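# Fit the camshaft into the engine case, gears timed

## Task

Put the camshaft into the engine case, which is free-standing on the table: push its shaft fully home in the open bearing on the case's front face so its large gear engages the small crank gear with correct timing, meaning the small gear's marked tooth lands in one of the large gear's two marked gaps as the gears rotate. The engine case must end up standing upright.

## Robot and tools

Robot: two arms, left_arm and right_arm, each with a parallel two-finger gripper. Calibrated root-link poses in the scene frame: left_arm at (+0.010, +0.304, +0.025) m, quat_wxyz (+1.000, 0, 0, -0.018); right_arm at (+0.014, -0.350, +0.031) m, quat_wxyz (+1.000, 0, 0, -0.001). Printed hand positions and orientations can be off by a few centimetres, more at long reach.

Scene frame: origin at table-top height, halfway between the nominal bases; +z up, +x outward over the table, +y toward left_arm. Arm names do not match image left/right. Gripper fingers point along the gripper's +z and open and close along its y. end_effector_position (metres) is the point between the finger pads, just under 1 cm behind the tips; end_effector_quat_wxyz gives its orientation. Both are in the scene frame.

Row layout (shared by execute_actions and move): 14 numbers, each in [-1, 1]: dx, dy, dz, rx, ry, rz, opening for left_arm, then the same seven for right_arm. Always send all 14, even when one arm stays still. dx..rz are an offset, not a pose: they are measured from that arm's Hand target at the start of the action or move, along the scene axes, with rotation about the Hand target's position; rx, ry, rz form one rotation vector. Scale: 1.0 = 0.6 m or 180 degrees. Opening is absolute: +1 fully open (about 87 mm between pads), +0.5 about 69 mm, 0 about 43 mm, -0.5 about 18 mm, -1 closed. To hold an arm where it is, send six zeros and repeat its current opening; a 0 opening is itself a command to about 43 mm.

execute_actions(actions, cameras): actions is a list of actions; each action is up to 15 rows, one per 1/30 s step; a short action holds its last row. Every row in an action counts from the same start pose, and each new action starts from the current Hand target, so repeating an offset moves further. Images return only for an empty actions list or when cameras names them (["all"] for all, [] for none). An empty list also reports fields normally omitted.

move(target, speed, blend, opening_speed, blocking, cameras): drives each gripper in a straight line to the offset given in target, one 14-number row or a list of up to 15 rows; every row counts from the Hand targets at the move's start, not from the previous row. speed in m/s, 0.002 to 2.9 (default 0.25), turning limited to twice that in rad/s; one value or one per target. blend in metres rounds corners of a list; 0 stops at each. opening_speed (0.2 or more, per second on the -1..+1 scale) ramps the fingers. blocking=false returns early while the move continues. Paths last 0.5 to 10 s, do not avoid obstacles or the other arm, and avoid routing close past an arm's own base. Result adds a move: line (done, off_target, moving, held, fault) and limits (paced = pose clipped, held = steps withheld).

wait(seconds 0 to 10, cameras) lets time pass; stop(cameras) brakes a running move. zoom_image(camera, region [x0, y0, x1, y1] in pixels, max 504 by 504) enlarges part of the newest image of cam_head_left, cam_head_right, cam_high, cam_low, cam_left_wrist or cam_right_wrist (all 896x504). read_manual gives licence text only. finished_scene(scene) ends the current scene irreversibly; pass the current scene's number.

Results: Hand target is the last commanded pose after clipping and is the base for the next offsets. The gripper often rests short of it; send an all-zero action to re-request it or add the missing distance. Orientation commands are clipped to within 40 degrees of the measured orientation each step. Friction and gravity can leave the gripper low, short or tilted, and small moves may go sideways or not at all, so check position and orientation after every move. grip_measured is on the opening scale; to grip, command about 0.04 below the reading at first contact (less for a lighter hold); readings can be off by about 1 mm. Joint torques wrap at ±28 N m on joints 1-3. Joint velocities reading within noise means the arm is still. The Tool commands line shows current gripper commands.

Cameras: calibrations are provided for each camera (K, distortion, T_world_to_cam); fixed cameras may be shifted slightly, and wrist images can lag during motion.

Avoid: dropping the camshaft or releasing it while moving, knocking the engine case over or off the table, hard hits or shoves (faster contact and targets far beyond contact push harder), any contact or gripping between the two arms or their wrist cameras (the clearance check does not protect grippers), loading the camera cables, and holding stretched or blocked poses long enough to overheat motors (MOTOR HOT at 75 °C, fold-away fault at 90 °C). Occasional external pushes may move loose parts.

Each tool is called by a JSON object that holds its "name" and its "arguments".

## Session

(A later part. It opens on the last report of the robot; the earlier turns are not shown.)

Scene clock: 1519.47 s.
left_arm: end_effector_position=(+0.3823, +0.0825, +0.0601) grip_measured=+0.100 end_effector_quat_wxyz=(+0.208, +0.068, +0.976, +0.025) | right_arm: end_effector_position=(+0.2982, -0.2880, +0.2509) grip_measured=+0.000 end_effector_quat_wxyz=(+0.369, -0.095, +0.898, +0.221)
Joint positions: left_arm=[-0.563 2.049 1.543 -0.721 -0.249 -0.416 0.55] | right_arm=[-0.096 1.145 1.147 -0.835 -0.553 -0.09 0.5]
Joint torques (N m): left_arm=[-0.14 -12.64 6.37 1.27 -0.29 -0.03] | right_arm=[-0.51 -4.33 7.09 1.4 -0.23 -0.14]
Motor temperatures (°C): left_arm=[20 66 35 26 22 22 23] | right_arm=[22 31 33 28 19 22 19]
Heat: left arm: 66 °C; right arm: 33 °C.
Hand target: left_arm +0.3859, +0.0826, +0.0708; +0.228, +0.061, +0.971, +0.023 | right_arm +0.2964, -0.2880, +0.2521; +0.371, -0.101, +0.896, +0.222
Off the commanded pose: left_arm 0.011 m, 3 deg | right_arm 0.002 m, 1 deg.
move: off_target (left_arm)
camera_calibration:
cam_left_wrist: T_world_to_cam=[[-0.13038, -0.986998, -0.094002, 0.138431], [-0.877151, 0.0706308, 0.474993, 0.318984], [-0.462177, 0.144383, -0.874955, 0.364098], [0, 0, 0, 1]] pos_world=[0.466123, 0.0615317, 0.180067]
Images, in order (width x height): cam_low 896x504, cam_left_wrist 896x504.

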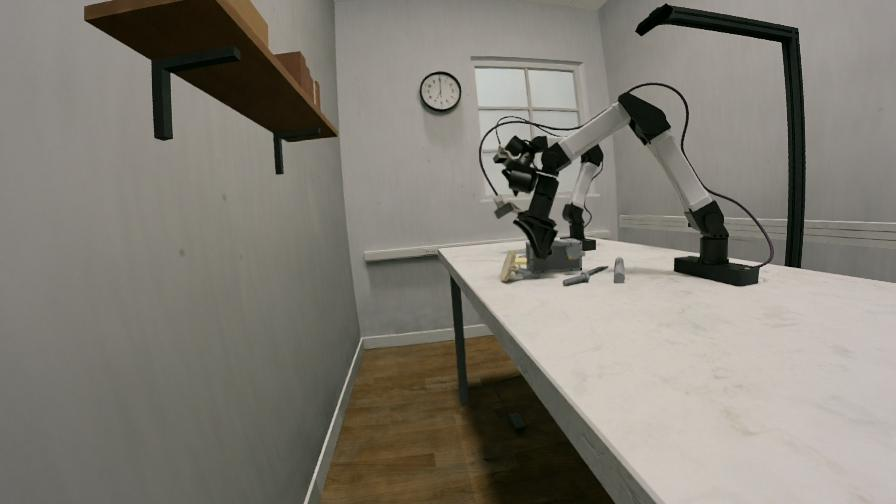

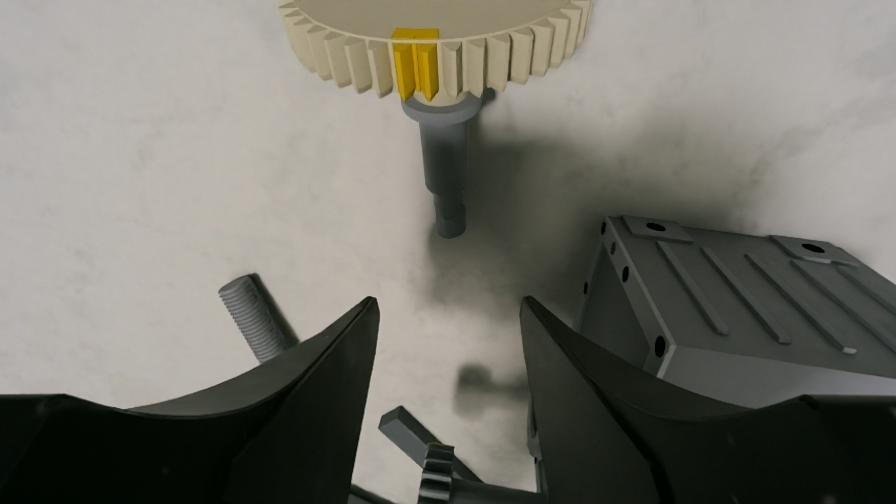

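{"name": "move", "arguments": {"target": [[0.025,0,-0.02,0,0,0,0,0,0,0,0,0,0,0],[0.055,0.001,-0.102,0,0,0,0,0,0,0,0,0,0,0],[0.055,0.001,-0.102,0,0,0,-1,0,0,0,0,0,0,0]], "speed": 0.08, "opening_speed": 1, "cameras": ["cam_low","cam_left_wrist"]}}

{"name": "zoom_image", "arguments": {"camera": "cam_low", "region": [480, 190, 600, 300]}}

Scene clock: 1526.83 s.
left_arm: end_effector_position=(+0.4146, +0.0814, +0.0144) grip_measured=-0.541 end_effector_quat_wxyz=(+0.225, +0.062, +0.972, +0.021) | right_arm: end_effector_position=(+0.2982, -0.2880, +0.2509) grip_measured=+0.000 end_effector_quat_wxyz=(+0.369, -0.095, +0.898, +0.221)
Joint positions: left_arm=[-0.528 2.177 1.543 -0.55 -0.248 -0.387 0.23] | right_arm=[-0.096 1.145 1.147 -0.835 -0.553 -0.09 0.5]
Joint torques (N m): left_arm=[0.77 -9.46 7.31 1.34 -0.14 0.13] | right_arm=[-0.5 -4.33 7.13 1.42 -0.23 -0.13]
Motor temperatures (°C): left_arm=[20 66 35 26 22 22 23] | right_arm=[22 31 33 28 19 22 19]
Heat: left arm: 66 °C; right arm: 33 °C.
Hand target: left_arm +0.4189, +0.0832, +0.0097; +0.228, +0.061, +0.971, +0.023 | right_arm +0.2964, -0.2880, +0.2521; +0.371, -0.101, +0.896, +0.222
Off the commanded pose: left_arm 0.007 m, 0 deg | right_arm 0.002 m, 1 deg.
move: done
camera_calibration:
cam_left_wrist: T_world_to_cam=[[-0.118602, -0.98913, -0.0869171, 0.132367], [-0.893967, 0.0682723, 0.442901, 0.37666], [-0.432153, 0.13023, -0.892347, 0.328178], [0, 0, 0, 1]] pos_world=[0.494244, 0.0624737, 0.137531]
Images, in order (width x height): cam_low 896x504, cam_left_wrist 896x504.

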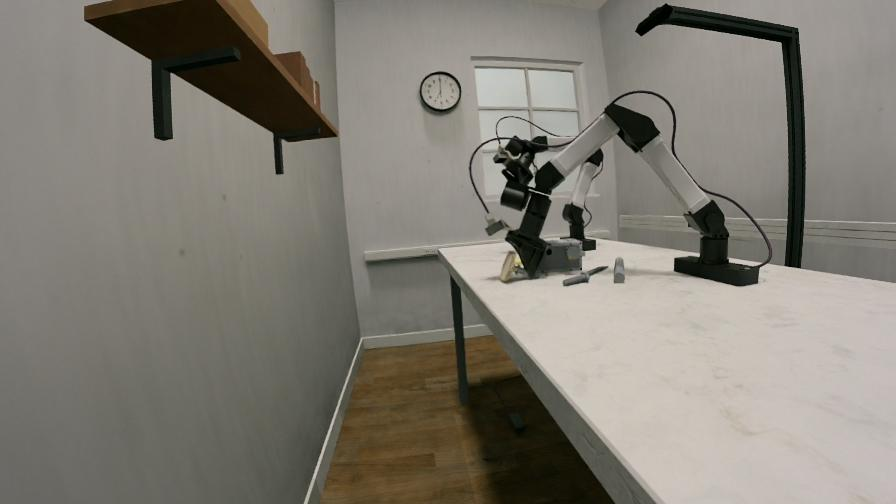

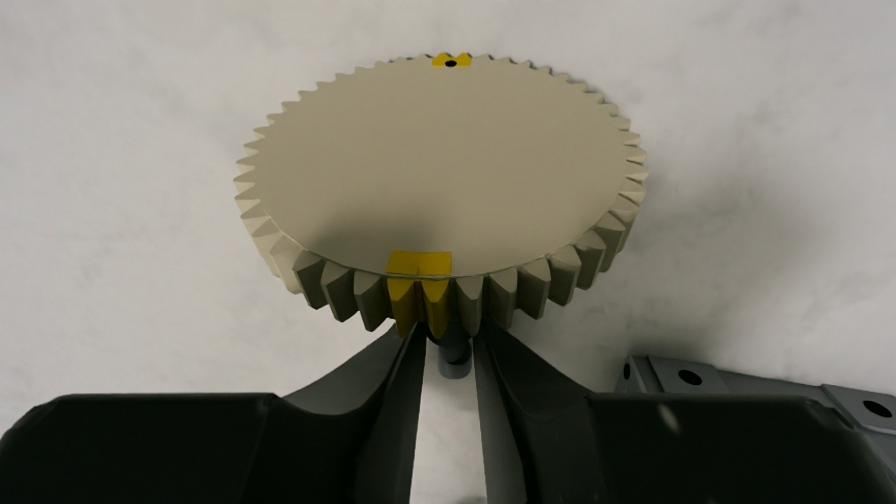

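Scaled by 4.200.

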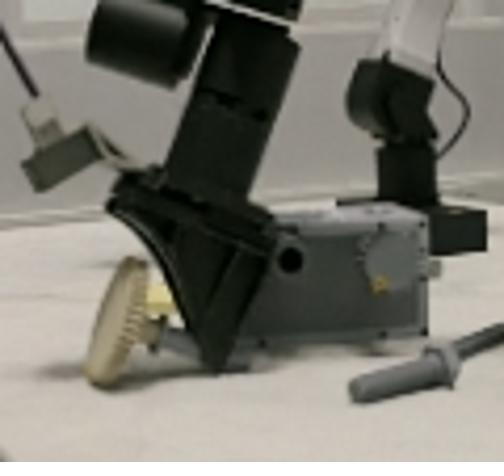

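{"name": "move", "arguments": {"target": [[0,0.02,0.2,0,0,0,-1,0,0,0,0,0,0,0],[-0.02,0.06,0.26,0,0.13,0.1,-1,0,0,0,0,0,0,0]], "speed": 0.12}}

{"name": "move", "arguments": {"target": [-0.03,0.18,0.02,0,0,0.36,-1,0,0,0,0,0,0,0], "speed": 0.2, "cameras": ["cam_low","cam_left_wrist","cam_right_wrist"]}}

{"name": "zoom_image", "arguments": {"camera": "cam_low", "region": [480, 190, 600, 300]}}

Scene clock: 1541.13 s.
left_arm: end_effector_position=(+0.4108, +0.1187, +0.1506) grip_measured=-0.540 end_effector_quat_wxyz=(+0.076, -0.081, +0.994, +0.023) | right_arm: end_effector_position=(+0.2982, -0.2880, +0.2509) grip_measured=+0.000 end_effector_quat_wxyz=(+0.369, -0.095, +0.898, +0.221)
Joint positions: left_arm=[-0.391 2.374 2.465 -1.55 -0.114 -0.583 0.23] | right_arm=[-0.096 1.145 1.147 -0.835 -0.553 -0.09 0.5]
Joint torques (N m): left_arm=[0.64 -14.32 7.15 0.45 0.1 0.03] | right_arm=[-0.44 -4.29 7.05 1.41 -0.25 -0.15]
Motor temperatures (°C): left_arm=[20 63 36 26 22 22 23] | right_arm=[22 31 33 28 19 22 19]
Heat: left arm: 63 °C; right arm: 33 °C.
Hand target: left_arm +0.4069, +0.1192, +0.1657; +0.021, -0.088, +0.995, +0.045 | right_arm +0.2964, -0.2880, +0.2521; +0.371, -0.101, +0.896, +0.222
Off the commanded pose: left_arm 0.016 m, 7 deg | right_arm 0.002 m, 1 deg.
joint sent to its limit (left arm) — joint 4 (wrist pitch), lower limit. The joint targets are off in orientation, not in position.
move: off_target (left_arm)

Scene clock: 1544.70 s.
left_arm: end_effector_position=(+0.3955, +0.2288, +0.1637) grip_measured=-0.540 end_effector_quat_wxyz=(+0.020, -0.603, +0.797, +0.033) | right_arm: end_effector_position=(+0.2982, -0.2880, +0.2509) grip_measured=+0.000 end_effector_quat_wxyz=(+0.369, -0.095, +0.898, +0.221)
Joint positions: left_arm=[-0.086 2.112 2.076 -1.552 -0.075 -1.417 0.23] | right_arm=[-0.096 1.145 1.147 -0.835 -0.553 -0.09 0.5]
Joint torques (N m): left_arm=[0.49 -13.19 5.93 0.16 0.11 -0.01] | right_arm=[-0.5 -4.31 7.13 1.4 -0.22 -0.16]
Motor temperatures (°C): left_arm=[20 64 36 26 22 22 23] | right_arm=[22 31 33 28 19 22 19]
Heat: left arm: 64 °C; right arm: 33 °C.
Hand target: left_arm +0.3888, +0.2271, +0.1776; -0.007, -0.607, +0.793, +0.050 | right_arm +0.2964, -0.2880, +0.2521; +0.371, -0.101, +0.896, +0.222
Off the commanded pose: left_arm 0.016 m, 4 deg | right_arm 0.002 m, 1 deg.
joint sent to its limit (left arm) — joint 4 (wrist pitch), lower limit. The joint targets are off in orientation, not in position.
move: off_target (left_arm)
camera_calibration:
cam_left_wrist: T_world_to_cam=[[0.957653, -0.284604, -0.0436021, -0.305152], [-0.15889, -0.648671, 0.744298, 0.107476], [-0.240114, -0.705851, -0.666423, 0.512266], [0, 0, 0, 1]] pos_world=[0.432308, 0.344453, 0.248086]
cam_right_wrist: T_world_to_cam=[[0.328542, -0.884097, -0.332313, -0.271436], [-0.933381, -0.35772, 0.0289035, 0.189521], [-0.144429, 0.300679, -0.942726, 0.510655], [0, 0, 0, 1]] pos_world=[0.339826, -0.325723, 0.385728]
Images, in order (width x height): cam_low 896x504, cam_left_wrist 896x504, cam_right_wrist 896x504.

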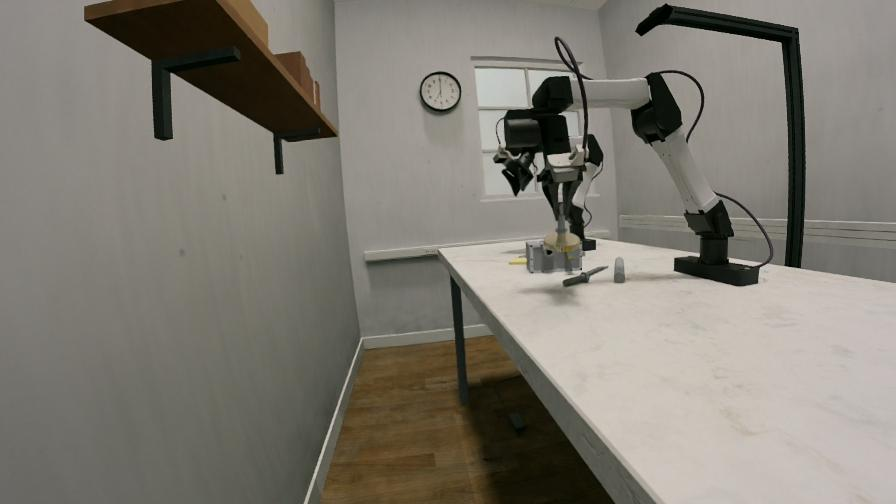

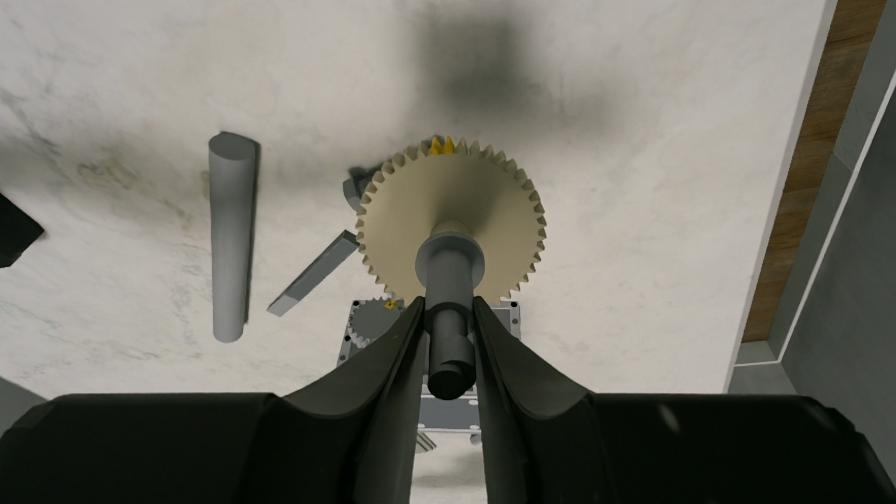

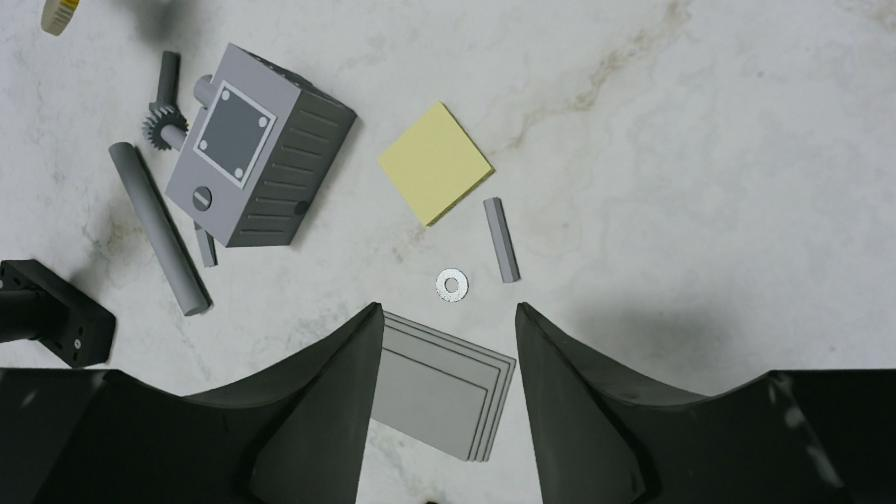

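Scaled by 4.200.

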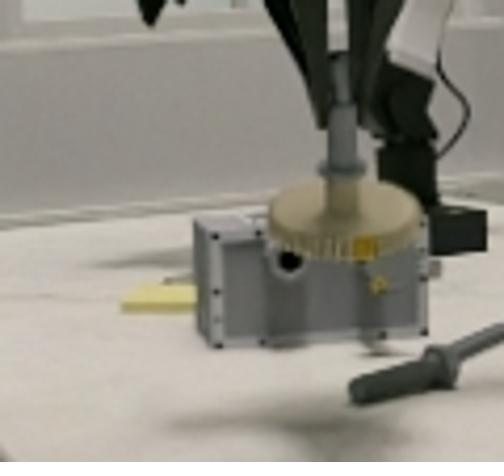

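{"name": "move", "arguments": {"target": [[-0.005,0.006,-0.05,0,0,-0.18,-1,0,0,0,0,0,0,0],[-0.005,0.006,-0.175,0,0,-0.18,-1,0,0,0,0,0,0,0]], "speed": 0.12, "cameras": ["cam_low","cam_left_wrist"]}}

{"name": "zoom_image", "arguments": {"camera": "cam_low", "region": [480, 190, 600, 300]}}

Scene clock: 1566.43 s.
left_arm: end_effector_position=(+0.3868, +0.2309, +0.0757) grip_measured=-0.540 end_effector_quat_wxyz=(+0.005, -0.368, +0.929, +0.044) | right_arm: end_effector_position=(+0.2982, -0.2880, +0.2509) grip_measured=+0.000 end_effector_quat_wxyz=(+0.369, -0.095, +0.898, +0.221)
Joint positions: left_arm=[-0.108 2.165 1.802 -1.241 -0.081 -0.899 0.23] | right_arm=[-0.096 1.145 1.147 -0.835 -0.553 -0.09 0.5]
Joint torques (N m): left_arm=[-0.5 -10.07 6.31 0.41 -0.16 0.14] | right_arm=[-0.5 -4.3 7.12 1.41 -0.23 -0.16]
Motor temperatures (°C): left_arm=[20 67 35 25 22 22 23] | right_arm=[22 30 33 28 19 22 19]
Heat: left arm: 67 °C; right arm: 33 °C.
Hand target: left_arm +0.3860, +0.2308, +0.0726; +0.008, -0.362, +0.931, +0.049 | right_arm +0.2964, -0.2880, +0.2521; +0.371, -0.101, +0.896, +0.222
Off the commanded pose: left_arm 0.003 m, 1 deg | right_arm 0.002 m, 1 deg.
move: done
camera_calibration:
cam_left_wrist: T_world_to_cam=[[0.672663, -0.734412, -0.0903519, -0.0823308], [-0.428596, -0.486244, 0.761494, 0.238481], [-0.603183, -0.473504, -0.641844, 0.53795], [0, 0, 0, 1]] pos_world=[0.482075, 0.310217, 0.15624]
Images, in order (width x height): cam_low 896x504, cam_left_wrist 896x504.

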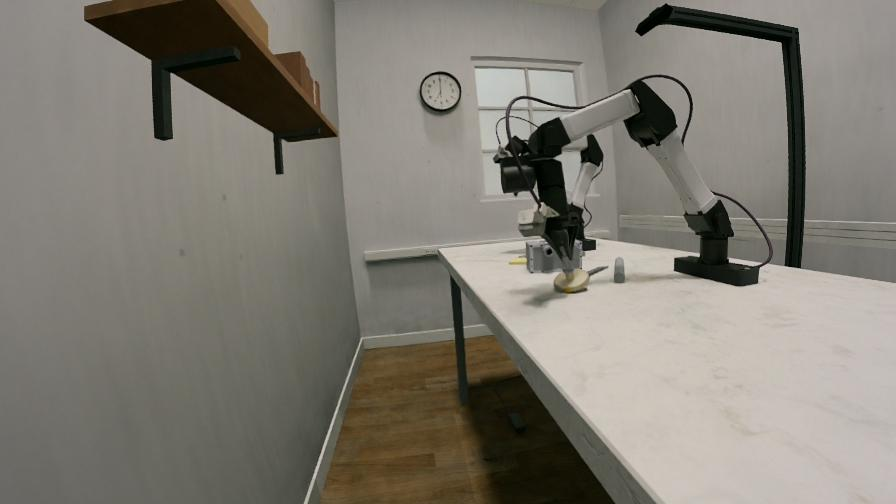

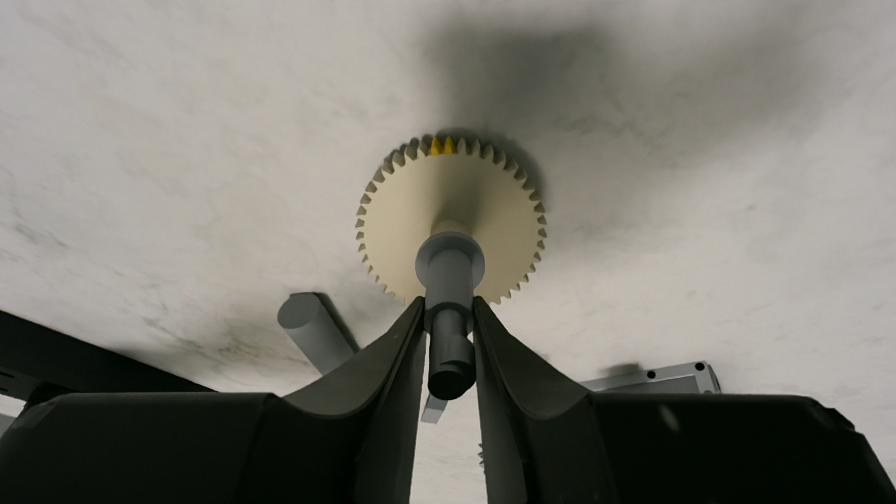

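Scaled by 4.200.

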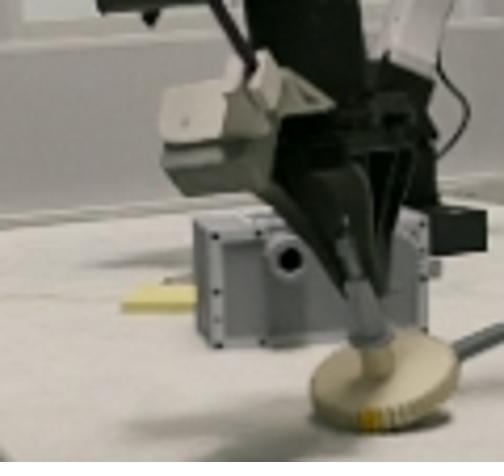

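{"name": "move", "arguments": {"target": [[0.0,0.0,-0.032,0,0,-0.025,-1,0,0,0,0,0,0,0],[0.0,0.0,-0.032,0,0,-0.025,-0.3,0,0,0,0,0,0,0],[0.0,0.0,0.18,0,0,-0.025,-0.1,0,0,0,0,0,0,0]], "speed": 0.08, "opening_speed": 0.8, "cameras": ["cam_low","cam_left_wrist"]}}

{"name": "zoom_image", "arguments": {"camera": "cam_low", "region": [480, 190, 600, 300]}}

Scene clock: 1575.83 s.
left_arm: end_effector_position=(+0.3849, +0.2312, +0.1627) grip_measured=-0.100 end_effector_quat_wxyz=(+0.018, -0.330, +0.943, +0.037) | right_arm: end_effector_position=(+0.2982, -0.2880, +0.2509) grip_measured=+0.000 end_effector_quat_wxyz=(+0.369, -0.095, +0.898, +0.221)
Joint positions: left_arm=[-0.114 2.151 2.13 -1.553 -0.083 -0.822 0.45] | right_arm=[-0.096 1.145 1.147 -0.835 -0.553 -0.09 0.5]
Joint torques (N m): left_arm=[-0.25 -12.53 9.52 0.23 -0.14 0.12] | right_arm=[-0.51 -4.31 7.1 1.4 -0.23 -0.15]
Motor temperatures (°C): left_arm=[20 65 35 25 22 22 23] | right_arm=[22 30 33 28 19 22 19]
Heat: left arm: 65 °C; right arm: 33 °C.
Hand target: left_arm +0.3859, +0.2309, +0.1805; +0.010, -0.325, +0.944, +0.049 | right_arm +0.2964, -0.2880, +0.2521; +0.371, -0.101, +0.896, +0.222
Off the commanded pose: left_arm 0.018 m, 2 deg | right_arm 0.002 m, 1 deg.
joint sent to its limit (left arm) — joint 4 (wrist pitch), lower limit. The joint targets are off in orientation, not in position.
move: off_target (left_arm); target 2's new opening was sent with left_arm's hand 0.015 m and 1 deg from that target; target 3's new opening was sent with left_arm's hand 0.018 m and 2 deg from that target
camera_calibration:
cam_left_wrist: T_world_to_cam=[[0.611769, -0.787742, -0.0721155, -0.0402085], [-0.48553, -0.445906, 0.75195, 0.185663], [-0.624499, -0.425005, -0.655264, 0.591944], [0, 0, 0, 1]] pos_world=[0.484412, 0.302694, 0.24537]
Images, in order (width x height): cam_low 896x504, cam_left_wrist 896x504.

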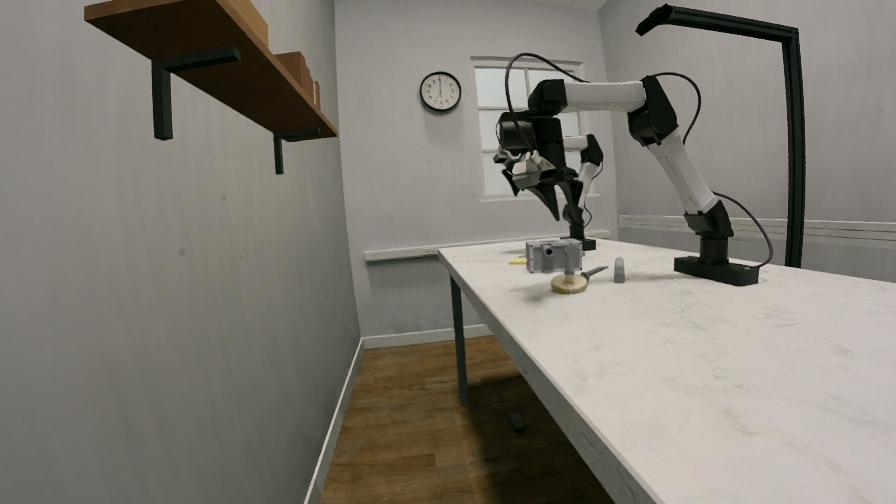

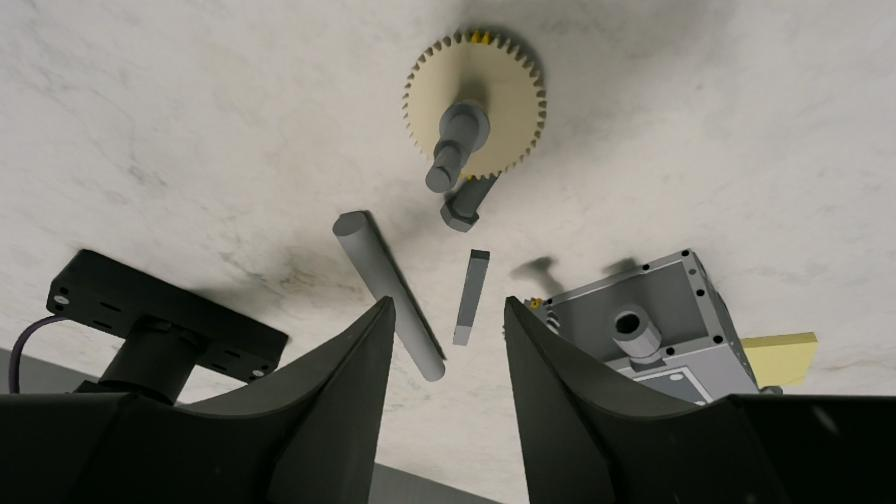

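Scaled by 4.200.

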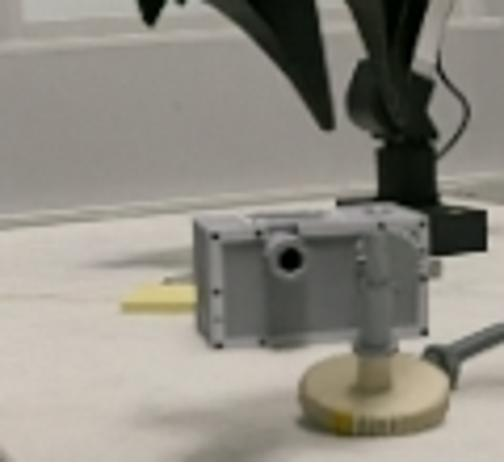

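{"name": "move", "arguments": {"target": [[0,0.06,0.05,0,0,-0.33,0,0,0,0,0,0,0,0],[-0.06,0.12,0.05,0,0,-0.633,0,0,0,0,0,0,0,0]], "speed": 0.3}}

{"name": "move", "arguments": {"target": [[0,0.02,0,-0.237,-0.077,0,0,0,0,0,0,0,0,0],[0,0.02,-0.05,-0.475,-0.155,0,0,0,0,0,0,0,0,0]], "speed": 0.3, "cameras": ["cam_low","cam_left_wrist"]}}

Scene clock: 1597.30 s.
left_arm: end_effector_position=(+0.3505, +0.3033, +0.2063) grip_measured=+0.000 end_effector_quat_wxyz=(+0.031, +0.614, +0.789, +0.019) | right_arm: end_effector_position=(+0.2982, -0.2880, +0.2509) grip_measured=+0.000 end_effector_quat_wxyz=(+0.369, -0.095, +0.898, +0.221)
Joint positions: left_arm=[-0.08 1.845 1.859 -1.513 0 1.207 0.5] | right_arm=[-0.096 1.145 1.147 -0.835 -0.553 -0.09 0.5]
Joint torques (N m): left_arm=[0.85 -9.98 5.65 0.65 0.28 0.16] | right_arm=[-0.57 -4.33 6.99 1.41 -0.21 -0.15]
Motor temperatures (°C): left_arm=[20 68 36 24 22 22 23] | right_arm=[22 30 33 28 19 22 19]
Heat: left arm: 68 °C; right arm: 33 °C.
Hand target: left_arm +0.3499, +0.3028, +0.2106; +0.047, +0.615, +0.787, +0.019 | right_arm +0.2964, -0.2880, +0.2521; +0.371, -0.101, +0.896, +0.222
Off the commanded pose: left_arm 0.004 m, 2 deg | right_arm 0.002 m, 1 deg.
move: done

Scene clock: 1601.43 s.
left_arm: end_effector_position=(+0.3475, +0.3123, +0.1802) grip_measured=+0.000 end_effector_quat_wxyz=(+0.597, +0.376, +0.627, -0.331) | right_arm: end_effector_position=(+0.2982, -0.2880, +0.2509) grip_measured=+0.000 end_effector_quat_wxyz=(+0.369, -0.095, +0.898, +0.221)
Joint positions: left_arm=[0.595 1.854 1.241 -1.422 1.493 2.07 0.5] | right_arm=[-0.096 1.145 1.147 -0.835 -0.553 -0.09 0.5]
Joint torques (N m): left_arm=[0.73 -7.06 4.9 -0.1 0.79 0.2] | right_arm=[-0.47 -4.31 7.08 1.4 -0.24 -0.13]
Motor temperatures (°C): left_arm=[20 66 36 24 22 22 23] | right_arm=[22 30 33 28 19 22 19]
Heat: left arm: 66 °C; right arm: 33 °C.
Hand target: left_arm +0.3500, +0.3148, +0.1806; +0.619, +0.399, +0.559, -0.381 | right_arm +0.2964, -0.2880, +0.2521; +0.371, -0.101, +0.896, +0.222
Off the commanded pose: left_arm 0.004 m, 10 deg | right_arm 0.002 m, 1 deg.
joint sent to its limit (left arm) — joint 6 (wrist roll), upper limit. The joint targets are off in orientation, not in position.
move: off_target (left_arm)
camera_calibration:
cam_left_wrist: T_world_to_cam=[[-0.859553, -0.508576, -0.0501988, 0.467985], [-0.399052, 0.7293, -0.555769, 0.0290363], [0.319261, -0.45768, -0.82982, 0.328197], [0, 0, 0, 1]] pos_world=[0.309065, 0.367039, 0.311974]
Images, in order (width x height): cam_low 896x504, cam_left_wrist 896x504.

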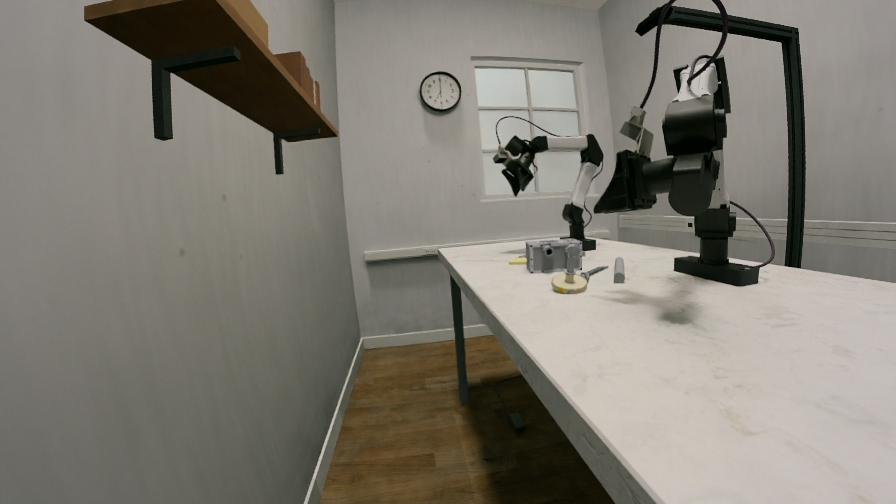

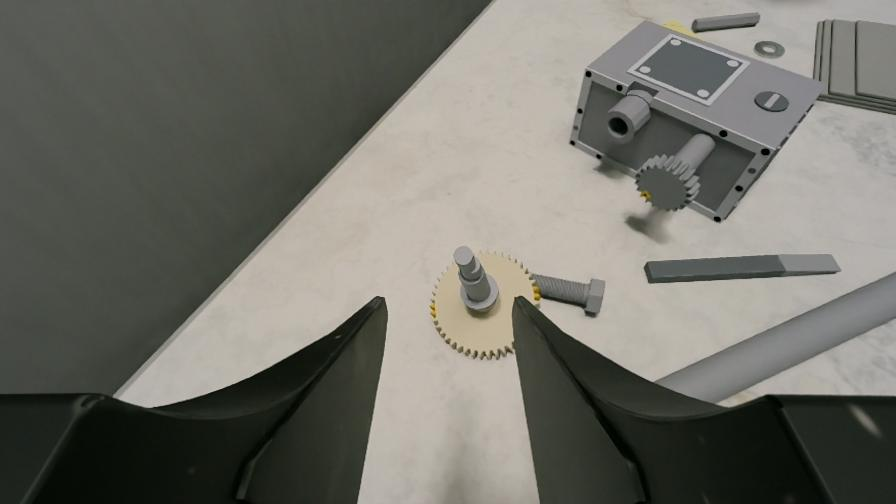

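{"name": "move", "arguments": {"target": [[-0.025,-0.04,-0.15,0,0,0,0,0,0,0,0,0,0,0],[-0.025,-0.04,-0.254,0,0,0,0,0,0,0,0,0,0,0]], "speed": 0.2, "cameras": ["cam_low","cam_left_wrist"]}}

Scene clock: 1612.60 s.
left_arm: end_effector_position=(+0.3339, +0.2924, +0.0281) grip_measured=+0.000 end_effector_quat_wxyz=(+0.604, +0.380, +0.615, -0.337) | right_arm: end_effector_position=(+0.2982, -0.2880, +0.2509) grip_measured=+0.000 end_effector_quat_wxyz=(+0.369, -0.095, +0.898, +0.221)
Joint positions: left_arm=[0.564 2.179 0.946 -0.794 1.522 2.072 0.5] | right_arm=[-0.096 1.145 1.147 -0.835 -0.553 -0.09 0.5]
Joint torques (N m): left_arm=[-0.27 -6.91 2.93 -0.1 0.78 0.18] | right_arm=[-0.53 -4.27 7.08 1.42 -0.23 -0.14]
Motor temperatures (°C): left_arm=[20 62 35 24 22 22 22] | right_arm=[22 30 33 28 19 22 19]
Heat: left arm: 62 °C; right arm: 33 °C.
Hand target: left_arm +0.3349, +0.2909, +0.0281; +0.619, +0.399, +0.559, -0.381 | right_arm +0.2964, -0.2880, +0.2521; +0.371, -0.101, +0.896, +0.222
Off the commanded pose: left_arm 0.002 m, 9 deg | right_arm 0.002 m, 1 deg.
joint sent to its limit (left arm) — joint 6 (wrist roll), upper limit. The joint targets are off in orientation, not in position.
move: off_target (left_arm)
camera_calibration:
cam_left_wrist: T_world_to_cam=[[-0.867328, -0.494088, -0.0601607, 0.43716], [-0.37389, 0.726528, -0.57651, -0.0533854], [0.328555, -0.47753, -0.814872, 0.199578], [0, 0, 0, 1]] pos_world=[0.293628, 0.350086, 0.158153]
Images, in order (width x height): cam_low 896x504, cam_left_wrist 896x504.

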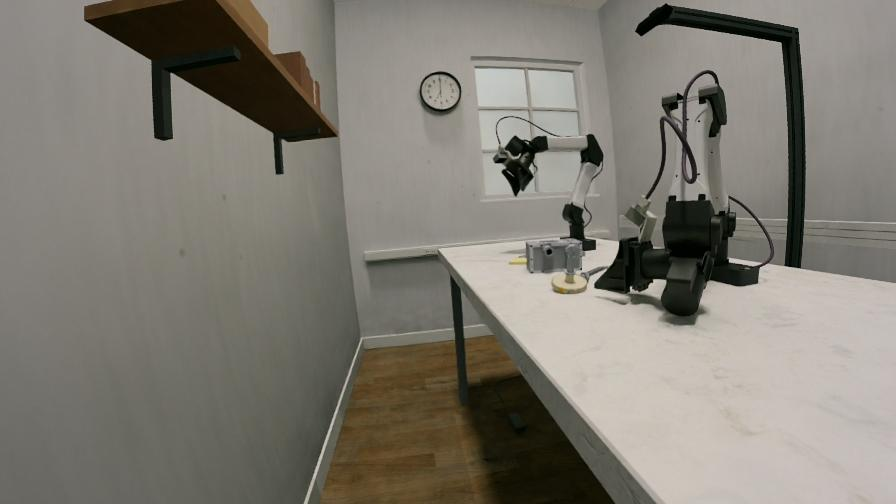

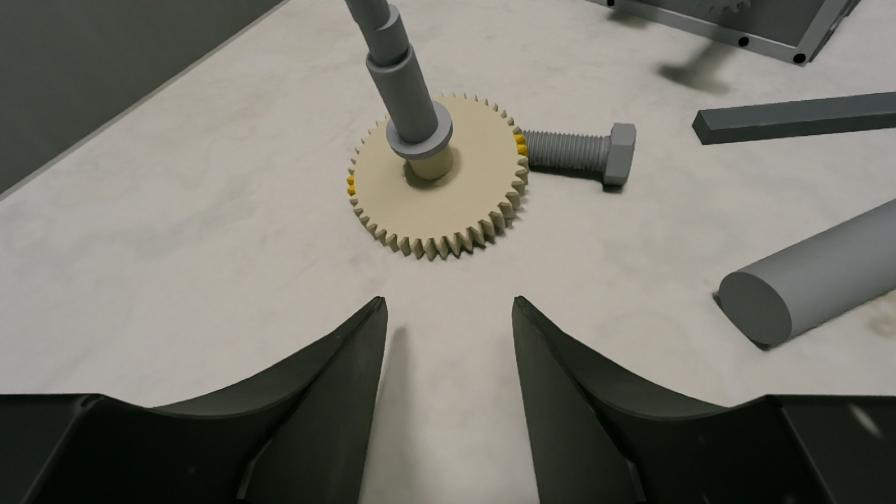

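{"name": "move", "arguments": {"target": [[0.014,0.009,-0.003,0,0,0,0,0,0,0,0,0,0,0],[0.066,-0.088,-0.005,0,0,0,0,0,0,0,0,0,0,0],[0.066,-0.088,-0.005,0,0,0,-1,0,0,0,0,0,0,0]], "speed": 0.1, "opening_speed": 1, "cameras": ["cam_low","cam_left_wrist"]}}

Scene clock: 1623.60 s.
left_arm: end_effector_position=(+0.3702, +0.2375, +0.0270) grip_measured=-0.964 end_effector_quat_wxyz=(+0.591, +0.428, +0.557, -0.397) | right_arm: end_effector_position=(+0.2982, -0.2880, +0.2509) grip_measured=+0.000 end_effector_quat_wxyz=(+0.369, -0.095, +0.898, +0.221)
Joint positions: left_arm=[0.354 2.293 1.124 -0.785 1.586 2.018 0.018] | right_arm=[-0.096 1.145 1.147 -0.835 -0.553 -0.09 0.5]
Joint torques (N m): left_arm=[0.01 -7.45 6.08 -0.23 0.56 0.13] | right_arm=[-0.54 -4.3 7.1 1.4 -0.23 -0.16]
Motor temperatures (°C): left_arm=[20 60 34 24 22 22 22] | right_arm=[22 30 33 28 19 22 19]
Heat: left arm: 60 °C; right arm: 33 °C.
Hand target: left_arm +0.3745, +0.2380, +0.0251; +0.619, +0.400, +0.559, -0.381 | right_arm +0.2964, -0.2880, +0.2521; +0.371, -0.101, +0.896, +0.222
Off the commanded pose: left_arm 0.005 m, 5 deg | right_arm 0.002 m, 1 deg.
joint sent to its limit (left arm) — joint 5 (wrist yaw), upper limit. The joint targets are off in orientation, not in position.
move: off_target (left_arm); target 3's new opening was sent with left_arm's hand 0.005 m and 5 deg from that target
camera_calibration:
cam_left_wrist: T_world_to_cam=[[-0.940045, -0.331709, -0.0792771, 0.430381], [-0.213238, 0.753065, -0.622433, -0.0650961], [0.266167, -0.56821, -0.778648, 0.204193], [0, 0, 0, 1]] pos_world=[0.336347, 0.307807, 0.152596]
Images, in order (width x height): cam_low 896x504, cam_left_wrist 896x504.

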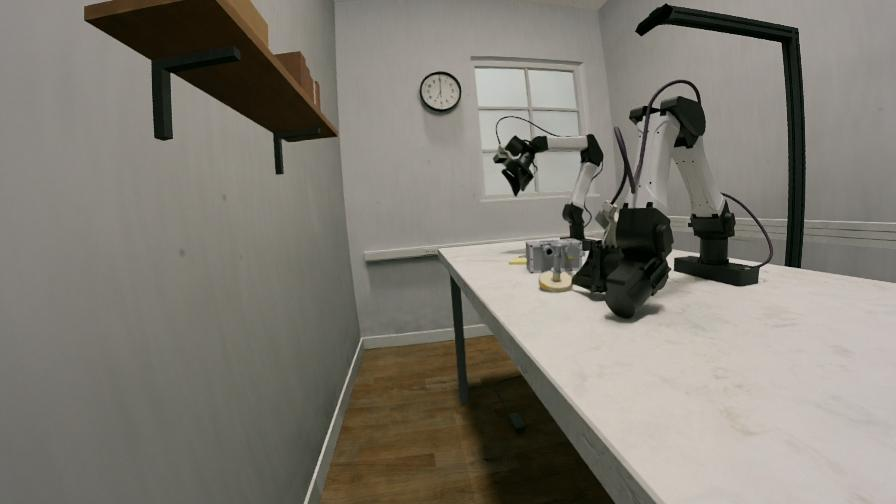

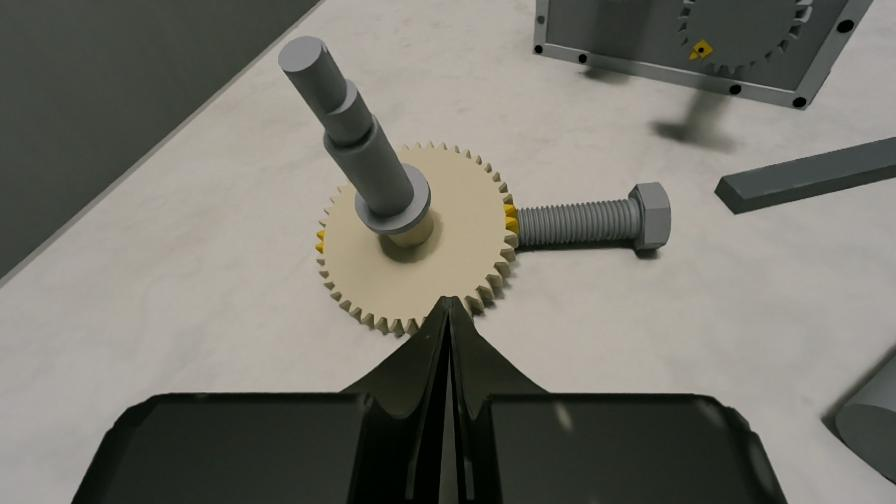

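{"name": "move", "arguments": {"target": [[-0.01,0.035,0,0,0,0,0,0,0,0,0,0,0,0],[0.032,0.02,0,0,0,0,0,0,0,0,0,0,0,0],[0.041,-0.038,-0.003,0,0,0,0,0,0,0,0,0,0,0],[0.041,-0.038,-0.003,0,0,0,-1,0,0,0,0,0,0,0]], "speed": 0.1, "opening_speed": 1.3, "cameras": ["cam_low","cam_left_wrist"]}}

Scene clock: 1632.90 s.
left_arm: end_effector_position=(+0.3967, +0.2161, +0.0247) grip_measured=-0.075 end_effector_quat_wxyz=(+0.578, +0.456, +0.534, -0.415) | right_arm: end_effector_position=(+0.2982, -0.2880, +0.2509) grip_measured=+0.000 end_effector_quat_wxyz=(+0.369, -0.095, +0.898, +0.221)
Joint positions: left_arm=[0.272 2.365 1.276 -0.805 1.585 1.979 0.462] | right_arm=[-0.096 1.145 1.147 -0.835 -0.553 -0.09 0.5]
Joint torques (N m): left_arm=[-0.05 -8.42 6.45 -0.31 0.59 0.06] | right_arm=[-0.53 -4.33 7.1 1.43 -0.22 -0.15]
Motor temperatures (°C): left_arm=[20 58 34 24 22 22 22] | right_arm=[22 30 33 28 19 22 19]
Heat: left arm: 58 °C; right arm: 33 °C.
Hand target: left_arm +0.3991, +0.2152, +0.0234; +0.619, +0.400, +0.559, -0.381 | right_arm +0.2964, -0.2880, +0.2521; +0.371, -0.101, +0.896, +0.222
Off the commanded pose: left_arm 0.003 m, 9 deg | right_arm 0.002 m, 1 deg.
joint sent to its limit (left arm) — joint 5 (wrist yaw), upper limit. The joint targets are off in orientation, not in position.
move: off_target (left_arm); target 4's new opening was sent with left_arm's hand 0.003 m and 9 deg from that target
camera_calibration:
cam_left_wrist: T_world_to_cam=[[-0.962706, -0.25177, -0.0990382, 0.440189], [-0.137909, 0.771601, -0.620977, -0.078698], [0.232762, -0.58416, -0.777547, 0.199833], [0, 0, 0, 1]] pos_world=[0.366406, 0.288285, 0.150106]
Images, in order (width x height): cam_low 896x504, cam_left_wrist 896x504.

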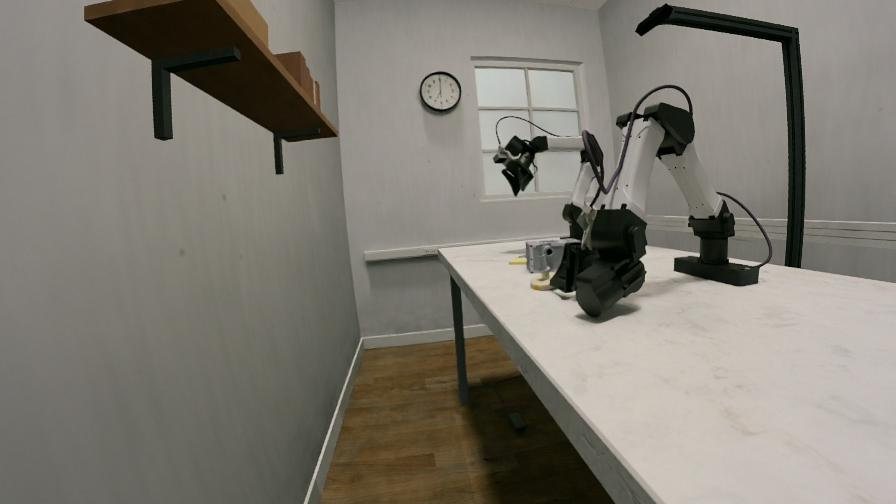

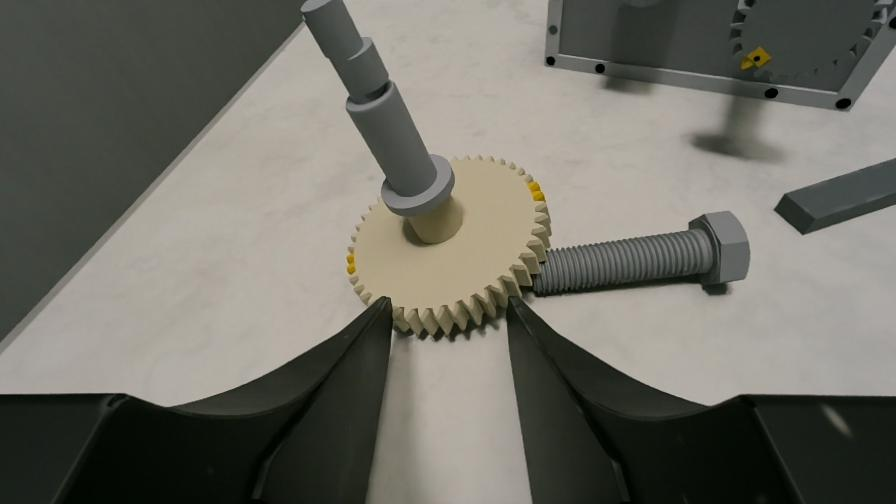

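{"name": "move", "arguments": {"target": [[-0.004,0.025,0,0,0,0,0,0,0,0,0,0,0,0],[0.006,0.025,0.03,0,0,0,0,0,0,0,0,0,0,0],[0.019,-0.044,0.022,0,0,0,0,0,0,0,0,0,0,0],[0.019,-0.044,0.022,0,0,0,-1,0,0,0,0,0,0,0]], "speed": 0.1, "opening_speed": 1.3, "cameras": ["cam_low","cam_left_wrist"]}}

Scene clock: 1642.53 s.
left_arm: end_effector_position=(+0.4058, +0.1893, +0.0371) grip_measured=-0.964 end_effector_quat_wxyz=(+0.559, +0.473, +0.519, -0.441) | right_arm: end_effector_position=(+0.2982, -0.2880, +0.2509) grip_measured=+0.000 end_effector_quat_wxyz=(+0.369, -0.095, +0.898, +0.221)
Joint positions: left_arm=[0.195 2.381 1.378 -0.903 1.585 1.978 0.018] | right_arm=[-0.096 1.145 1.147 -0.835 -0.553 -0.09 0.5]
Joint torques (N m): left_arm=[0.02 -8.81 7.34 -0.23 0.59 0.12] | right_arm=[-0.46 -4.31 7.12 1.41 -0.24 -0.16]
Motor temperatures (°C): left_arm=[20 58 34 24 22 22 23] | right_arm=[22 30 33 28 19 22 19]
Heat: left arm: 58 °C; right arm: 33 °C.
Hand target: left_arm +0.4106, +0.1888, +0.0366; +0.619, +0.400, +0.559, -0.381 | right_arm +0.2964, -0.2880, +0.2521; +0.371, -0.101, +0.896, +0.222
Off the commanded pose: left_arm 0.005 m, 14 deg | right_arm 0.002 m, 1 deg.
joint sent to its limit (left arm) — joint 5 (wrist yaw), upper limit. The joint targets are off in orientation, not in position.
move: off_target (left_arm); target 4's new opening was sent with left_arm's hand 0.004 m and 14 deg from that target
camera_calibration:
cam_left_wrist: T_world_to_cam=[[-0.980415, -0.177107, -0.0861339, 0.43608], [-0.0860565, 0.778656, -0.621522, -0.0714651], [0.177144, -0.601937, -0.778647, 0.217629], [0, 0, 0, 1]] pos_world=[0.382838, 0.263878, 0.1626]
Images, in order (width x height): cam_low 896x504, cam_left_wrist 896x504.

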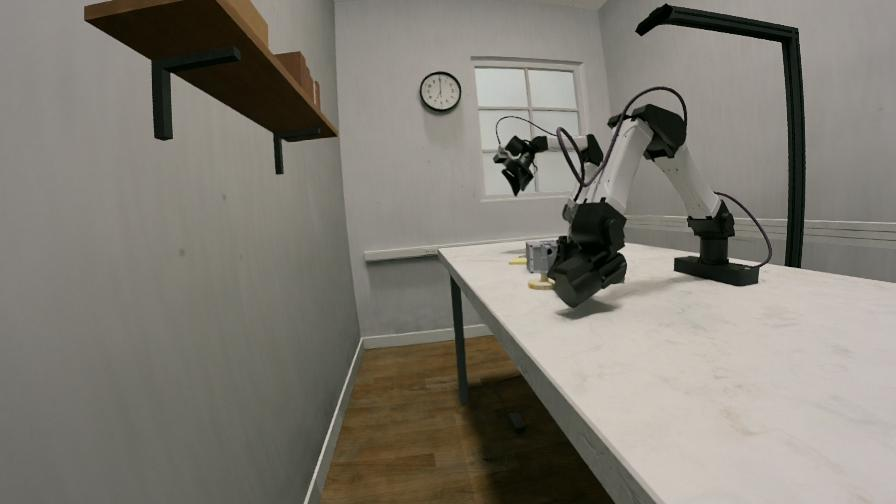

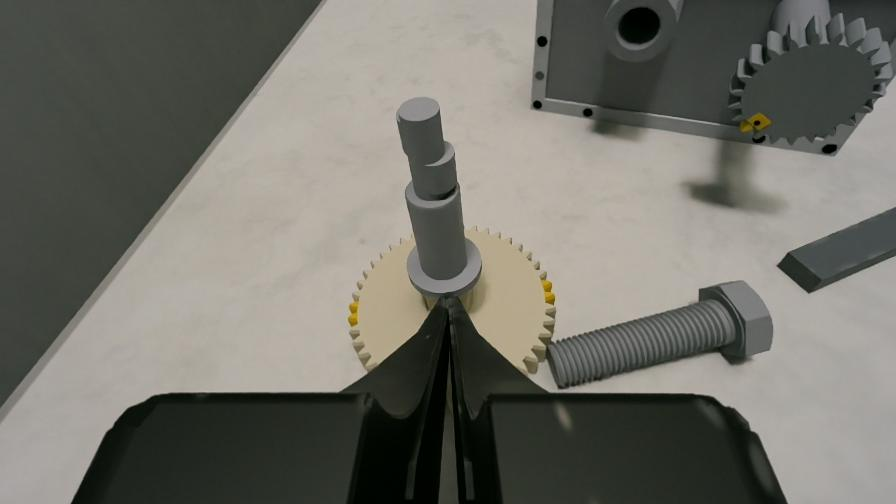

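{"name": "move", "arguments": {"target": [[0.0,0.015,0,0,0,0,0,0,0,0,0,0,0,0],[0.002,-0.028,-0.01,0,0,0,0,0,0,0,0,0,0,0],[0.002,-0.028,-0.01,0,0,0,-1,0,0,0,0,0,0,0]], "speed": 0.1, "opening_speed": 1.3, "cameras": ["cam_left_wrist"]}}

Scene clock: 1649.30 s.
left_arm: end_effector_position=(+0.4087, +0.1742, +0.0317) grip_measured=-0.343 end_effector_quat_wxyz=(+0.551, +0.484, +0.509, -0.451) | right_arm: end_effector_position=(+0.2982, -0.2880, +0.2509) grip_measured=+0.000 end_effector_quat_wxyz=(+0.369, -0.095, +0.898, +0.221)
Joint positions: left_arm=[0.154 2.416 1.42 -0.908 1.585 1.977 0.328] | right_arm=[-0.096 1.145 1.147 -0.835 -0.553 -0.09 0.5]
Joint torques (N m): left_arm=[-0.25 -9.03 6.99 -0.25 0.57 0.13] | right_arm=[-0.51 -4.31 7.12 1.4 -0.23 -0.15]
Motor temperatures (°C): left_arm=[20 58 34 24 22 22 23] | right_arm=[22 30 33 28 19 22 19]
Heat: left arm: 58 °C; right arm: 33 °C.
Hand target: left_arm +0.4117, +0.1720, +0.0305; +0.619, +0.400, +0.559, -0.381 | right_arm +0.2964, -0.2880, +0.2521; +0.371, -0.101, +0.896, +0.222
Off the commanded pose: left_arm 0.004 m, 16 deg | right_arm 0.002 m, 1 deg.
joint sent to its limit (left arm) — joint 5 (wrist yaw), upper limit. The joint targets are off in orientation, not in position.
move: off_target (left_arm); target 3's new opening was sent with left_arm's hand 0.004 m and 16 deg from that target
camera_calibration:
cam_left_wrist: T_world_to_cam=[[-0.986592, -0.136935, -0.0887986, 0.431309], [-0.0525613, 0.781689, -0.621449, -0.0769771], [0.154511, -0.608449, -0.778406, 0.214206], [0, 0, 0, 1]] pos_world=[0.388383, 0.249567, 0.157201]
Images, in order (width x height): cam_left_wrist 896x504.

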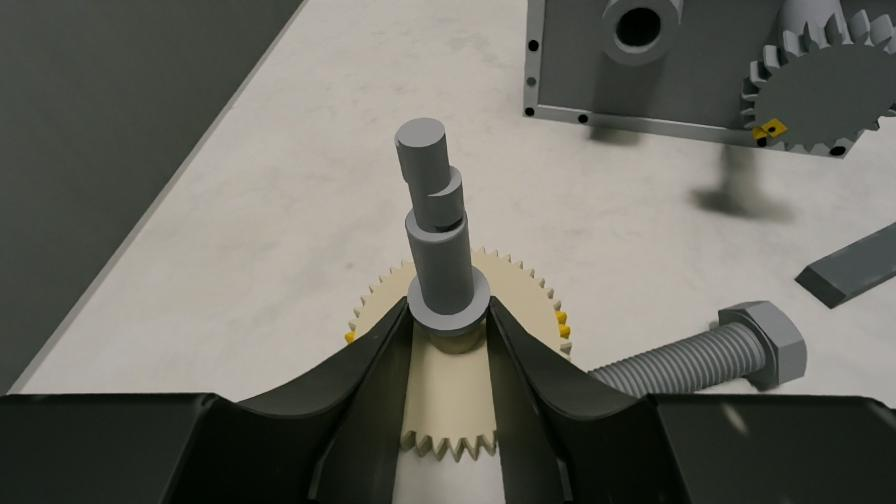

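{"name": "move", "arguments": {"target": [[0.0,0,0,0,0,0,-0.1,0,0,0,0,0,0,0],[0.002,-0.003,-0.022,0,0,0,-0.1,0,0,0,0,0,0,0],[0.002,-0.003,-0.022,0,0,0,-1,0,0,0,0,0,0,0]], "speed": 0.06, "opening_speed": 1, "cameras": ["cam_left_wrist"]}}

Scene clock: 1659.73 s.
left_arm: end_effector_position=(+0.4111, +0.1731, +0.0269) grip_measured=-0.500 end_effector_quat_wxyz=(+0.547, +0.478, +0.512, -0.457) | right_arm: end_effector_position=(+0.2982, -0.2880, +0.2509) grip_measured=+0.000 end_effector_quat_wxyz=(+0.369, -0.095, +0.898, +0.221)
Joint positions: left_arm=[0.151 2.455 1.464 -0.976 1.59 2.022 0.25] | right_arm=[-0.096 1.145 1.147 -0.835 -0.553 -0.09 0.5]
Joint torques (N m): left_arm=[-0.49 -7.79 6.28 -0.12 0.53 0.35] | right_arm=[-0.51 -4.29 7.16 1.41 -0.23 -0.15]
Motor temperatures (°C): left_arm=[20 57 34 24 22 22 23] | right_arm=[22 30 33 28 19 22 19]
Heat: left arm: 57 °C; right arm: 33 °C.
Hand target: left_arm +0.4129, +0.1702, +0.0173; +0.619, +0.399, +0.559, -0.381 | right_arm +0.2964, -0.2880, +0.2521; +0.371, -0.101, +0.896, +0.222
Off the commanded pose: left_arm 0.010 m, 16 deg | right_arm 0.002 m, 1 deg.
joint read past its limit (left arm) — joint 5 (wrist yaw), upper limit.
joint sent to its limit (left arm) — joint 5 (wrist yaw), upper limit. The joint targets are off in orientation, not in position.
move: off_target (left_arm); target 3's new opening was sent with left_arm's hand 0.010 m and 16 deg from that target
camera_calibration:
cam_left_wrist: T_world_to_cam=[[-0.988132, -0.136882, -0.0697087, 0.433217], [-0.0635905, 0.777607, -0.625527, -0.0736631], [0.139829, -0.61367, -0.777082, 0.216408], [0, 0, 0, 1]] pos_world=[0.393131, 0.249384, 0.152287]
Images, in order (width x height): cam_left_wrist 896x504.

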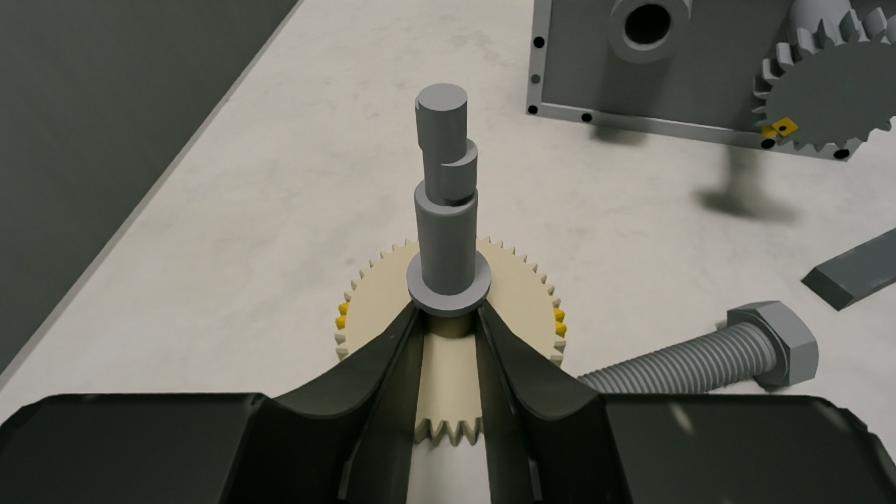

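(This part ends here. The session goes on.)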